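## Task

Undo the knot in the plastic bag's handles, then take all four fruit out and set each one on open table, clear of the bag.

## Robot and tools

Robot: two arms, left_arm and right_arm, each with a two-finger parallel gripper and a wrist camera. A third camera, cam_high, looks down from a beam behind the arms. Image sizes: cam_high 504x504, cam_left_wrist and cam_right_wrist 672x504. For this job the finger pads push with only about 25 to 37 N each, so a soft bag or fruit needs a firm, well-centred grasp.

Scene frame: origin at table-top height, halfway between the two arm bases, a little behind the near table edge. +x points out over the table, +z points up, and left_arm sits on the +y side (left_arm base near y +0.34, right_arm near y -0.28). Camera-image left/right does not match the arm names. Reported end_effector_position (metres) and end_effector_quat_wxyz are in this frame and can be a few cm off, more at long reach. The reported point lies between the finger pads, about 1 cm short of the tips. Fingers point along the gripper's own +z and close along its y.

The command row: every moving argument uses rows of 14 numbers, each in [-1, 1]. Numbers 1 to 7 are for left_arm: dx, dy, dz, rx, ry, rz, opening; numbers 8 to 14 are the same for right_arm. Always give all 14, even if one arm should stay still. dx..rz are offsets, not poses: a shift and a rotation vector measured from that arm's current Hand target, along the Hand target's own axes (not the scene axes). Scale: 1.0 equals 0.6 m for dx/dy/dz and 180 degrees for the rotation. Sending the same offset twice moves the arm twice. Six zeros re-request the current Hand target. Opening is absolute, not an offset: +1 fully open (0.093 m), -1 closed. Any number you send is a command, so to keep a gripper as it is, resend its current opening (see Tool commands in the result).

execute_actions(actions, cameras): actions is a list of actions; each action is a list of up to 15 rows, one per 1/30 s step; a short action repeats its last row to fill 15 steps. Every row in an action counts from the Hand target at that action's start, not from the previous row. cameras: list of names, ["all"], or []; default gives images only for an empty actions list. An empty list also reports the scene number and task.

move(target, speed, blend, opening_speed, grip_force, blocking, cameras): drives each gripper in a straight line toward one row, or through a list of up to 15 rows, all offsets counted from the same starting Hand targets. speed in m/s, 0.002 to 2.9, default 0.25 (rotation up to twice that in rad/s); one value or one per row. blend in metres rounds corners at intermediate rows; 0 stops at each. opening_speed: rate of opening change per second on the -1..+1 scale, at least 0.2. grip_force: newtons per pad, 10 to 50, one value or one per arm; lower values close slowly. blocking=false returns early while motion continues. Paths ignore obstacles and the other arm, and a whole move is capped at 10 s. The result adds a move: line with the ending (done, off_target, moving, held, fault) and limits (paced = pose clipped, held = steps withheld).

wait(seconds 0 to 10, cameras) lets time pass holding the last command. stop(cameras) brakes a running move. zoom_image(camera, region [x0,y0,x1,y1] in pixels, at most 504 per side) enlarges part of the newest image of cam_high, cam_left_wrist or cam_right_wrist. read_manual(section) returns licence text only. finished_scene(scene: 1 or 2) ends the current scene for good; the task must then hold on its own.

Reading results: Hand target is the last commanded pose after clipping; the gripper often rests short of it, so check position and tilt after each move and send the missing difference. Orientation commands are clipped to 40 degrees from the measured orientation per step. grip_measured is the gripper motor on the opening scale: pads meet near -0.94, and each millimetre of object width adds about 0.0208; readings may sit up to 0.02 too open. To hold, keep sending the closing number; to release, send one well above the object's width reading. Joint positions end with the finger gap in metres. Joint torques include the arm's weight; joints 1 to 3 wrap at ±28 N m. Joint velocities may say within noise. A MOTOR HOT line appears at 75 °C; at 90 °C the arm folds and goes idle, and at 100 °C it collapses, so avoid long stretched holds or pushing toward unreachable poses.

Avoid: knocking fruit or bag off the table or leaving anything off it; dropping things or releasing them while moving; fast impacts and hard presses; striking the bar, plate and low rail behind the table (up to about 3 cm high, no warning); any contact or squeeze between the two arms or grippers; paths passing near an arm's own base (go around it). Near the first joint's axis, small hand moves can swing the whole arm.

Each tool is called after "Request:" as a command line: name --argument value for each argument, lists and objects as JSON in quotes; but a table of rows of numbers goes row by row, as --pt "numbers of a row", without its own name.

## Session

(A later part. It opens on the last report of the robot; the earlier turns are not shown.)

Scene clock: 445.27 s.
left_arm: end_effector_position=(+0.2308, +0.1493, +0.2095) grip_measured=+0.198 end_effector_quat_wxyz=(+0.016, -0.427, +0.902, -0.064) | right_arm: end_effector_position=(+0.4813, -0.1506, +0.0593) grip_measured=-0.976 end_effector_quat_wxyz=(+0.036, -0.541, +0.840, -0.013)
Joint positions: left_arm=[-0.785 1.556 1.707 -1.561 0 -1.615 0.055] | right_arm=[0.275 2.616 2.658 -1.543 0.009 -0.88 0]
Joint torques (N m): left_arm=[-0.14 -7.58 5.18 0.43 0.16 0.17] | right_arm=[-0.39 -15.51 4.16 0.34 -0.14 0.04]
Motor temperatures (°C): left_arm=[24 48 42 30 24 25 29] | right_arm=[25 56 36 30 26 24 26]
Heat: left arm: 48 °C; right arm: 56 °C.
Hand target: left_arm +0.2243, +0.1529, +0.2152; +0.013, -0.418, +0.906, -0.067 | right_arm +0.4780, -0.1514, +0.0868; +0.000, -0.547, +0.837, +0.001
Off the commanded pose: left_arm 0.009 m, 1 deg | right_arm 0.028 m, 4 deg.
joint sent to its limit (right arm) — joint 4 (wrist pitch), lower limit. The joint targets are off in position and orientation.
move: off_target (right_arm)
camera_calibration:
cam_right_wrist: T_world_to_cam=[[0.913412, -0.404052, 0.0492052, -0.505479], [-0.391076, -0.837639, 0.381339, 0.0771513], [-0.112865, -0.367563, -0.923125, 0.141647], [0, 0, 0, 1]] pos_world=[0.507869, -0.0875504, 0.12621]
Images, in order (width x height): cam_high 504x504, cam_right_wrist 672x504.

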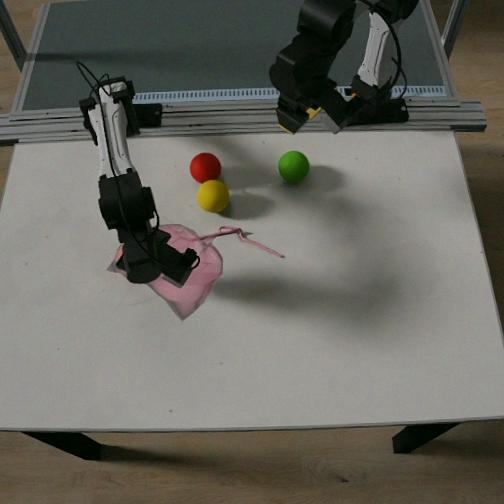

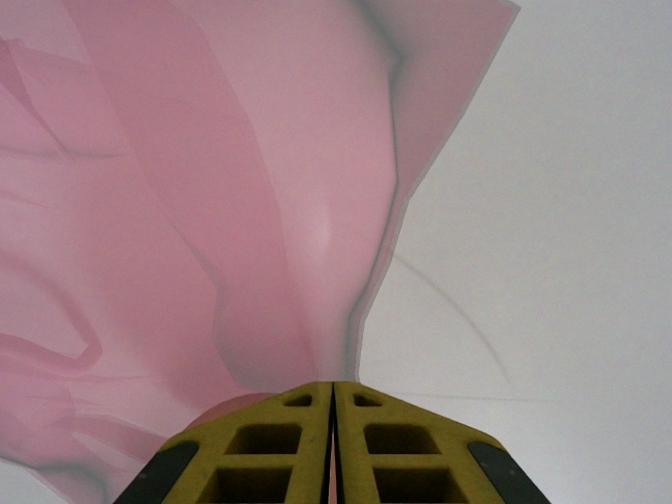

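Request:
move --target '[0,0,0,0,0,0,0.2,0.28,0.1,-0.13,0,0,-0.125,0.6]' --speed 0.25 --cameras '["cam_right_wrist"]'

Scene clock: 447.37 s.
left_arm: end_effector_position=(+0.2308, +0.1493, +0.2095) grip_measured=+0.198 end_effector_quat_wxyz=(+0.016, -0.427, +0.902, -0.064) | right_arm: end_effector_position=(+0.3620, -0.2840, +0.1530) grip_measured=+0.597 end_effector_quat_wxyz=(-0.003, +0.693, -0.721, +0.004)
Joint positions: left_arm=[-0.785 1.556 1.707 -1.561 0 -1.615 0.055] | right_arm=[0.011 1.973 1.955 -1.546 0.009 -1.528 0.074]
Joint torques (N m): left_arm=[-0.16 -7.57 5.11 0.47 0.15 0.19] | right_arm=[0.23 -10.4 4.14 0.16 -0.14 0.01]
Motor temperatures (°C): left_arm=[24 48 42 30 24 25 29] | right_arm=[25 57 36 30 26 24 26]
Heat: left arm: 48 °C; right arm: 57 °C.
Hand target: left_arm +0.2243, +0.1529, +0.2152; +0.013, -0.418, +0.906, -0.067 | right_arm +0.3554, -0.2812, +0.1647; +0.000, +0.699, -0.715, -0.001
Off the commanded pose: left_arm 0.009 m, 1 deg | right_arm 0.014 m, 1 deg.
joint sent to its limit (right arm) — joint 4 (wrist pitch), lower limit. The joint targets are off in position, not in orientation.
move: off_target (right_arm)
camera_calibration:
cam_right_wrist: T_world_to_cam=[[0.999536, -0.0304436, -0.0000685843, -0.372584], [-0.0275375, -0.90508, 0.42435, -0.274332], [-0.0129808, -0.424151, -0.905498, 0.110771], [0, 0, 0, 1]] pos_world=[0.366295, -0.212652, 0.21669]
Images, in order (width x height): cam_right_wrist 672x504.

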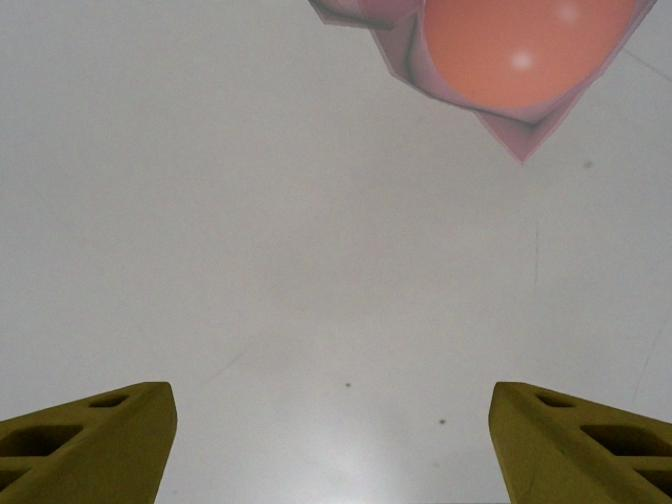

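Request:
move --pt "0 0 0 0 0 0 0.2 -0.095 -0.149 0 0 0 0 0.6" --pt "0 0 0 0 0 0 0.2 -0.095 -0.149 0.217 0 0 0 0.6" --speed 0.18 --blend 0.02 --cameras '["cam_right_wrist"]'

Request:
move --target '[0,0,0,0,0,0,0.2,0,0,0,0,0,0,-1]' --opening_speed 0.4 --cameras '["cam_right_wrist"]'

Scene clock: 449.83 s.
left_arm: end_effector_position=(+0.2308, +0.1493, +0.2095) grip_measured=+0.198 end_effector_quat_wxyz=(+0.016, -0.427, +0.902, -0.064) | right_arm: end_effector_position=(+0.4445, -0.2291, +0.0344) grip_measured=+0.597 end_effector_quat_wxyz=(+0.004, +0.702, -0.713, -0.002)
Joint positions: left_arm=[-0.785 1.556 1.707 -1.561 0 -1.615 0.055] | right_arm=[0.129 2.361 2.095 -1.319 0.009 -1.435 0.074]
Joint torques (N m): left_arm=[-0.06 -7.65 5.2 0.45 0.17 0.17] | right_arm=[0.1 -10.35 4.44 0.43 -0.17 0.23]
Motor temperatures (°C): left_arm=[24 48 42 30 24 25 29] | right_arm=[25 56 36 30 26 24 26]
Heat: left arm: 48 °C; right arm: 56 °C.
Hand target: left_arm +0.2243, +0.1529, +0.2152; +0.013, -0.418, +0.906, -0.067 | right_arm +0.4459, -0.2259, +0.0345; +0.000, +0.699, -0.715, -0.001
Off the commanded pose: left_arm 0.009 m, 1 deg | right_arm 0.004 m, 1 deg.
move: done
camera_calibration:
cam_right_wrist: T_world_to_cam=[[0.999774, -0.0056079, -0.0205286, -0.44707], [0.00367587, -0.904647, 0.426146, -0.185919], [-0.0209609, -0.426125, -0.904421, 0.0307351], [0, 0, 0, 1]] pos_world=[0.448297, -0.157601, 0.0978483]
Images, in order (width x height): cam_right_wrist 672x504.

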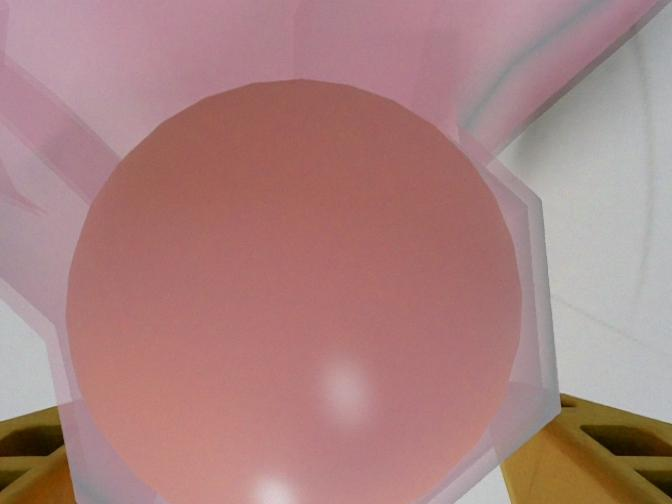

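Scene clock: 454.33 s.
left_arm: end_effector_position=(+0.2308, +0.1493, +0.2095) grip_measured=+0.198 end_effector_quat_wxyz=(+0.016, -0.427, +0.902, -0.064) | right_arm: end_effector_position=(+0.4447, -0.2291, +0.0344) grip_measured=-0.940 end_effector_quat_wxyz=(+0.004, +0.702, -0.713, -0.002)
Joint positions: left_arm=[-0.785 1.556 1.707 -1.561 0 -1.615 0.055] | right_arm=[0.129 2.361 2.095 -1.318 0.009 -1.435 0]
Joint torques (N m): left_arm=[-0.13 -7.65 5.15 0.45 0.18 0.19] | right_arm=[0.14 -10.24 4.52 0.4 -0.14 0.22]
Motor temperatures (°C): left_arm=[24 47 42 30 24 25 29] | right_arm=[25 56 36 30 26 24 26]
Heat: left arm: 47 °C; right arm: 56 °C.
Hand target: left_arm +0.2243, +0.1529, +0.2152; +0.013, -0.418, +0.906, -0.067 | right_arm +0.4459, -0.2259, +0.0345; +0.000, +0.699, -0.715, -0.001
Off the commanded pose: left_arm 0.009 m, 1 deg | right_arm 0.003 m, 1 deg.
move: done
camera_calibration:
cam_right_wrist: T_world_to_cam=[[0.999796, -0.00563048, -0.0194124, -0.447392], [0.00317531, -0.90474, 0.425953, -0.185692], [-0.0199615, -0.425927, -0.904537, 0.0303356], [0, 0, 0, 1]] pos_world=[0.448496, -0.157601, 0.0978507]
Images, in order (width x height): cam_right_wrist 672x504.

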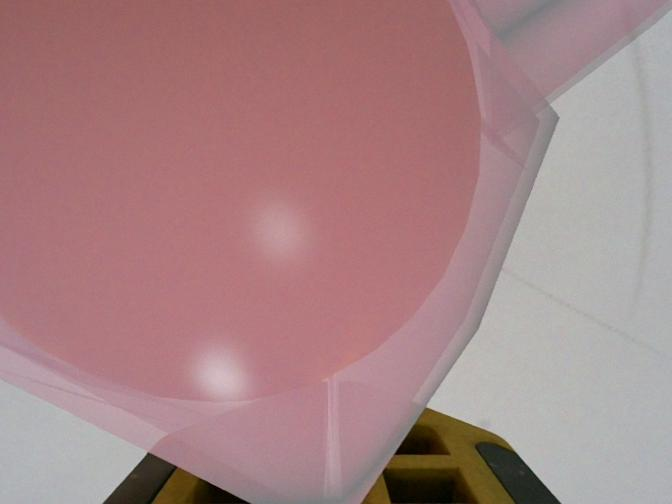

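Request:
move --target '[0,0,0,0,0,0,0.2,0,-0.02,-0.2,0,0,0,-1]' --speed 0.07 --cameras '["cam_right_wrist","cam_high"]'

Scene clock: 456.83 s.
left_arm: end_effector_position=(+0.2308, +0.1493, +0.2095) grip_measured=+0.198 end_effector_quat_wxyz=(+0.016, -0.427, +0.902, -0.064) | right_arm: end_effector_position=(+0.4607, -0.2278, +0.1249) grip_measured=-0.940 end_effector_quat_wxyz=(-0.047, +0.700, -0.712, +0.037)
Joint positions: left_arm=[-0.785 1.556 1.707 -1.561 0 -1.615 0.055] | right_arm=[0.129 2.352 2.437 -1.54 0.009 -1.435 0]
Joint torques (N m): left_arm=[-0.09 -7.68 5.04 0.44 0.17 0.15] | right_arm=[-0.06 -13.75 6.41 0.39 -0.12 0.19]
Motor temperatures (°C): left_arm=[24 47 42 30 24 25 29] | right_arm=[25 56 36 30 26 24 26]
Heat: left arm: 47 °C; right arm: 56 °C.
Hand target: left_arm +0.2243, +0.1529, +0.2152; +0.013, -0.418, +0.906, -0.067 | right_arm +0.4581, -0.2263, +0.1545; +0.000, +0.699, -0.715, -0.001
Off the commanded pose: left_arm 0.009 m, 1 deg | right_arm 0.030 m, 7 deg.
joint sent to its limit (right arm) — joint 4 (wrist pitch), lower limit. The joint targets are off in position and orientation.
move: off_target (right_arm)
camera_calibration:
cam_right_wrist: T_world_to_cam=[[0.994062, -0.00725455, 0.108569, -0.475303], [-0.0512941, -0.911197, 0.408765, -0.197404], [0.0959624, -0.411906, -0.906159, 0.0631383], [0, 0, 0, 1]] pos_world=[0.456296, -0.157315, 0.189508]
Images, in order (width x height): cam_high 504x504, cam_right_wrist 672x504.

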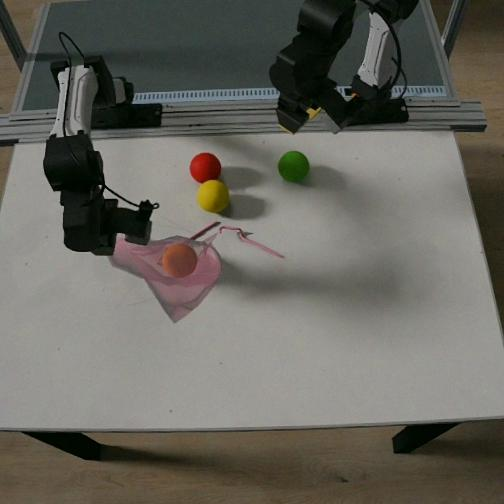

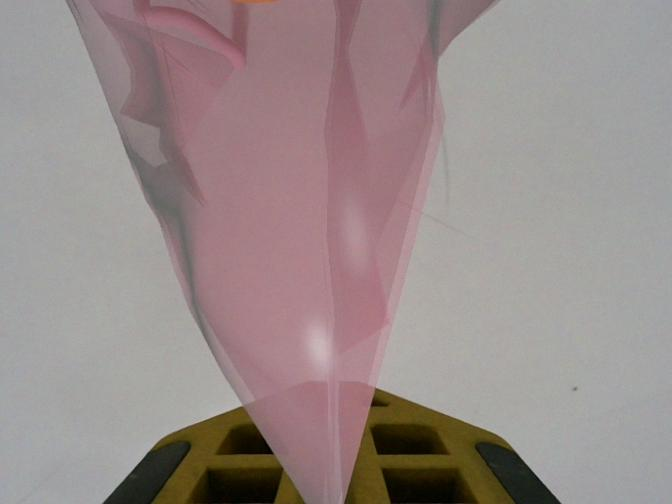

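Excellent: held and orange is rolling out. Lift higher gently.

Request:
move --target '[0,0,0,0,0,0,0.2,0.1,0.05,-0.15,0,0,0,-1]' --speed 0.07 --cameras '["cam_high"]'

Request:
zoom_image --camera "cam_high" --region '[50, 130, 300, 340]'

Scene clock: 459.23 s.
left_arm: end_effector_position=(+0.2308, +0.1493, +0.2095) grip_measured=+0.198 end_effector_quat_wxyz=(+0.016, -0.427, +0.902, -0.064) | right_arm: end_effector_position=(+0.4382, -0.2871, +0.2280) grip_measured=-0.940 end_effector_quat_wxyz=(-0.121, +0.683, -0.710, +0.118)
Joint positions: left_arm=[-0.785 1.556 1.707 -1.561 0 -1.615 0.055] | right_arm=[0.005 2.094 2.4 -1.54 0.009 -1.539 0]
Joint torques (N m): left_arm=[-0.09 -7.64 5.2 0.42 0.19 0.17] | right_arm=[-0.09 -11.71 3.93 0.89 -0.16 0.08]
Motor temperatures (°C): left_arm=[24 47 42 30 24 25 29] | right_arm=[25 57 36 30 26 24 26]
Heat: left arm: 47 °C; right arm: 57 °C.
Hand target: left_arm +0.2243, +0.1529, +0.2152; +0.013, -0.418, +0.906, -0.067 | right_arm +0.4269, -0.2858, +0.2444; +0.000, +0.699, -0.715, -0.001
Off the commanded pose: left_arm 0.009 m, 1 deg | right_arm 0.020 m, 20 deg.
joint sent to its limit (right arm) — joint 4 (wrist pitch), lower limit. The joint targets are off in position and orientation.
move: off_target (right_arm)
Images, in order (width x height): cam_high 504x504.

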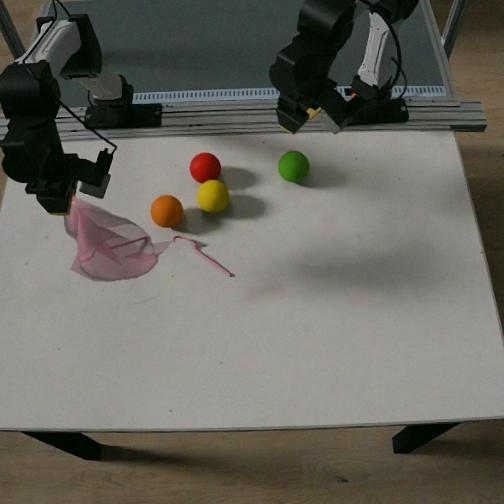

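Scaled by 2.016 from the camera's 504x504 image, which has a finer 720x720 frame.

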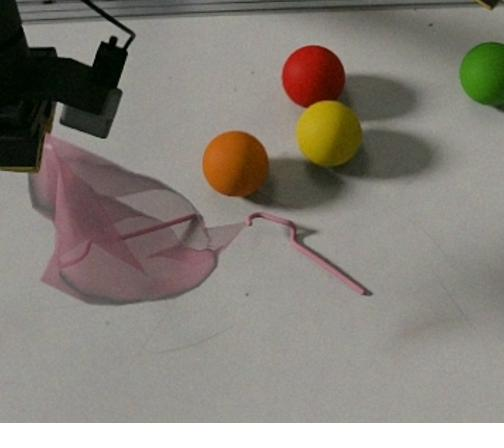

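Request:
move --target '[0,0,0,0,0,0,0.2,-0.02,0,0.33,0,0,0,-1]' --speed 0.15

Request:
move --target '[0,0,0,0,0,0,0.2,0,0,0,0,0,0,0]' --opening_speed 0.8

Request:
move --target '[0,0,0,0,0,0,0.2,0.05,0.05,-0.25,0,0,0,0]' --cameras '["cam_high"]'

Scene clock: 461.33 s.
left_arm: end_effector_position=(+0.2308, +0.1493, +0.2095) grip_measured=+0.198 end_effector_quat_wxyz=(+0.016, -0.427, +0.902, -0.064) | right_arm: end_effector_position=(+0.4244, -0.2784, +0.0504) grip_measured=-0.940 end_effector_quat_wxyz=(+0.001, +0.700, -0.714, +0.000)
Joint positions: left_arm=[-0.785 1.556 1.707 -1.561 0 -1.615 0.055] | right_arm=[0.022 2.234 1.945 -1.287 0.009 -1.538 0]
Joint torques (N m): left_arm=[0.01 -7.62 5.19 0.46 0.15 0.16] | right_arm=[0.68 -8.35 4.97 0.44 -0.16 0.25]
Motor temperatures (°C): left_arm=[24 47 42 30 24 25 29] | right_arm=[25 56 36 30 26 24 26]
Heat: left arm: 47 °C; right arm: 56 °C.
Hand target: left_arm +0.2243, +0.1529, +0.2152; +0.013, -0.418, +0.906, -0.067 | right_arm +0.4269, -0.2735, +0.0464; +0.000, +0.699, -0.715, -0.001
Off the commanded pose: left_arm 0.009 m, 1 deg | right_arm 0.007 m, 0 deg.
move: done

Scene clock: 463.10 s.
left_arm: end_effector_position=(+0.2308, +0.1493, +0.2095) grip_measured=+0.198 end_effector_quat_wxyz=(+0.016, -0.427, +0.902, -0.064) | right_arm: end_effector_position=(+0.4244, -0.2784, +0.0504) grip_measured=-0.003 end_effector_quat_wxyz=(+0.001, +0.700, -0.714, +0.000)
Joint positions: left_arm=[-0.785 1.556 1.707 -1.561 0 -1.615 0.055] | right_arm=[0.022 2.234 1.945 -1.287 0.009 -1.537 0.045]
Joint torques (N m): left_arm=[-0.09 -7.56 5.16 0.47 0.13 0.17] | right_arm=[0.73 -8.51 4.92 0.44 -0.14 0.24]
Motor temperatures (°C): left_arm=[24 47 42 30 24 25 29] | right_arm=[25 56 36 30 26 24 26]
Heat: left arm: 47 °C; right arm: 56 °C.
Hand target: left_arm +0.2243, +0.1529, +0.2152; +0.013, -0.418, +0.906, -0.067 | right_arm +0.4269, -0.2735, +0.0464; +0.000, +0.699, -0.715, -0.001
Off the commanded pose: left_arm 0.009 m, 1 deg | right_arm 0.007 m, 0 deg.
move: done

Scene clock: 464.47 s.
left_arm: end_effector_position=(+0.2308, +0.1493, +0.2095) grip_measured=+0.198 end_effector_quat_wxyz=(+0.016, -0.427, +0.902, -0.064) | right_arm: end_effector_position=(+0.4012, -0.3056, +0.1846) grip_measured=-0.003 end_effector_quat_wxyz=(-0.055, +0.691, -0.718, +0.060)
Joint positions: left_arm=[-0.785 1.556 1.707 -1.561 0 -1.615 0.055] | right_arm=[-0.041 2.03 2.156 -1.538 0.009 -1.583 0.045]
Joint torques (N m): left_arm=[-0.05 -7.68 5.26 0.47 0.16 0.19] | right_arm=[0.1 -9.42 5.61 0.45 -0.15 0]
Motor temperatures (°C): left_arm=[24 47 42 30 24 25 29] | right_arm=[25 56 36 30 26 24 26]
Heat: left arm: 47 °C; right arm: 56 °C.
Hand target: left_arm +0.2243, +0.1529, +0.2152; +0.013, -0.418, +0.906, -0.067 | right_arm +0.3964, -0.3031, +0.1964; +0.000, +0.699, -0.715, -0.001
Off the commanded pose: left_arm 0.009 m, 1 deg | right_arm 0.013 m, 9 deg.
joint sent to its limit (right arm) — joint 4 (wrist pitch), lower limit. The joint targets are off in position and orientation.
move: off_target (right_arm)
Images, in order (width x height): cam_high 504x504.

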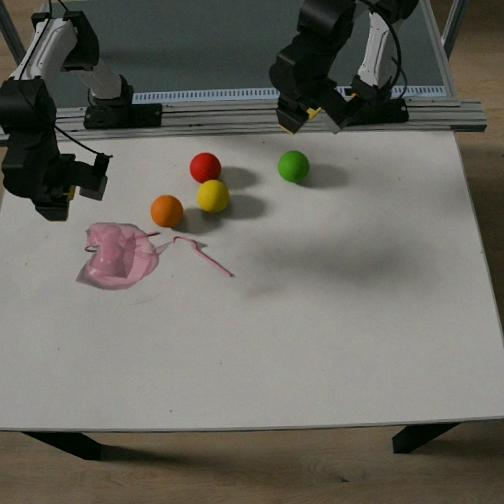

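Request:
zoom_image --camera "cam_high" --region '[70, 170, 240, 300]'

Scaled by 2.965 from the camera's 504x504 image, which has a finer 720x720 frame.

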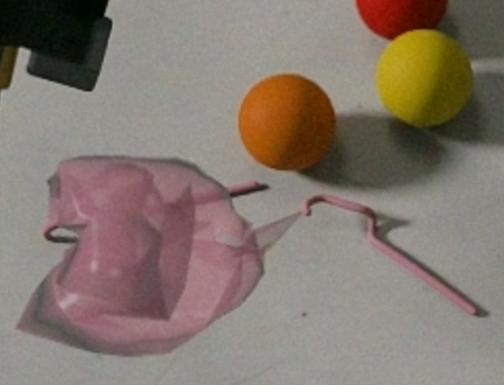

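Clear.

Request:
finished_scene --scene 2

The scene is finished: the task was done.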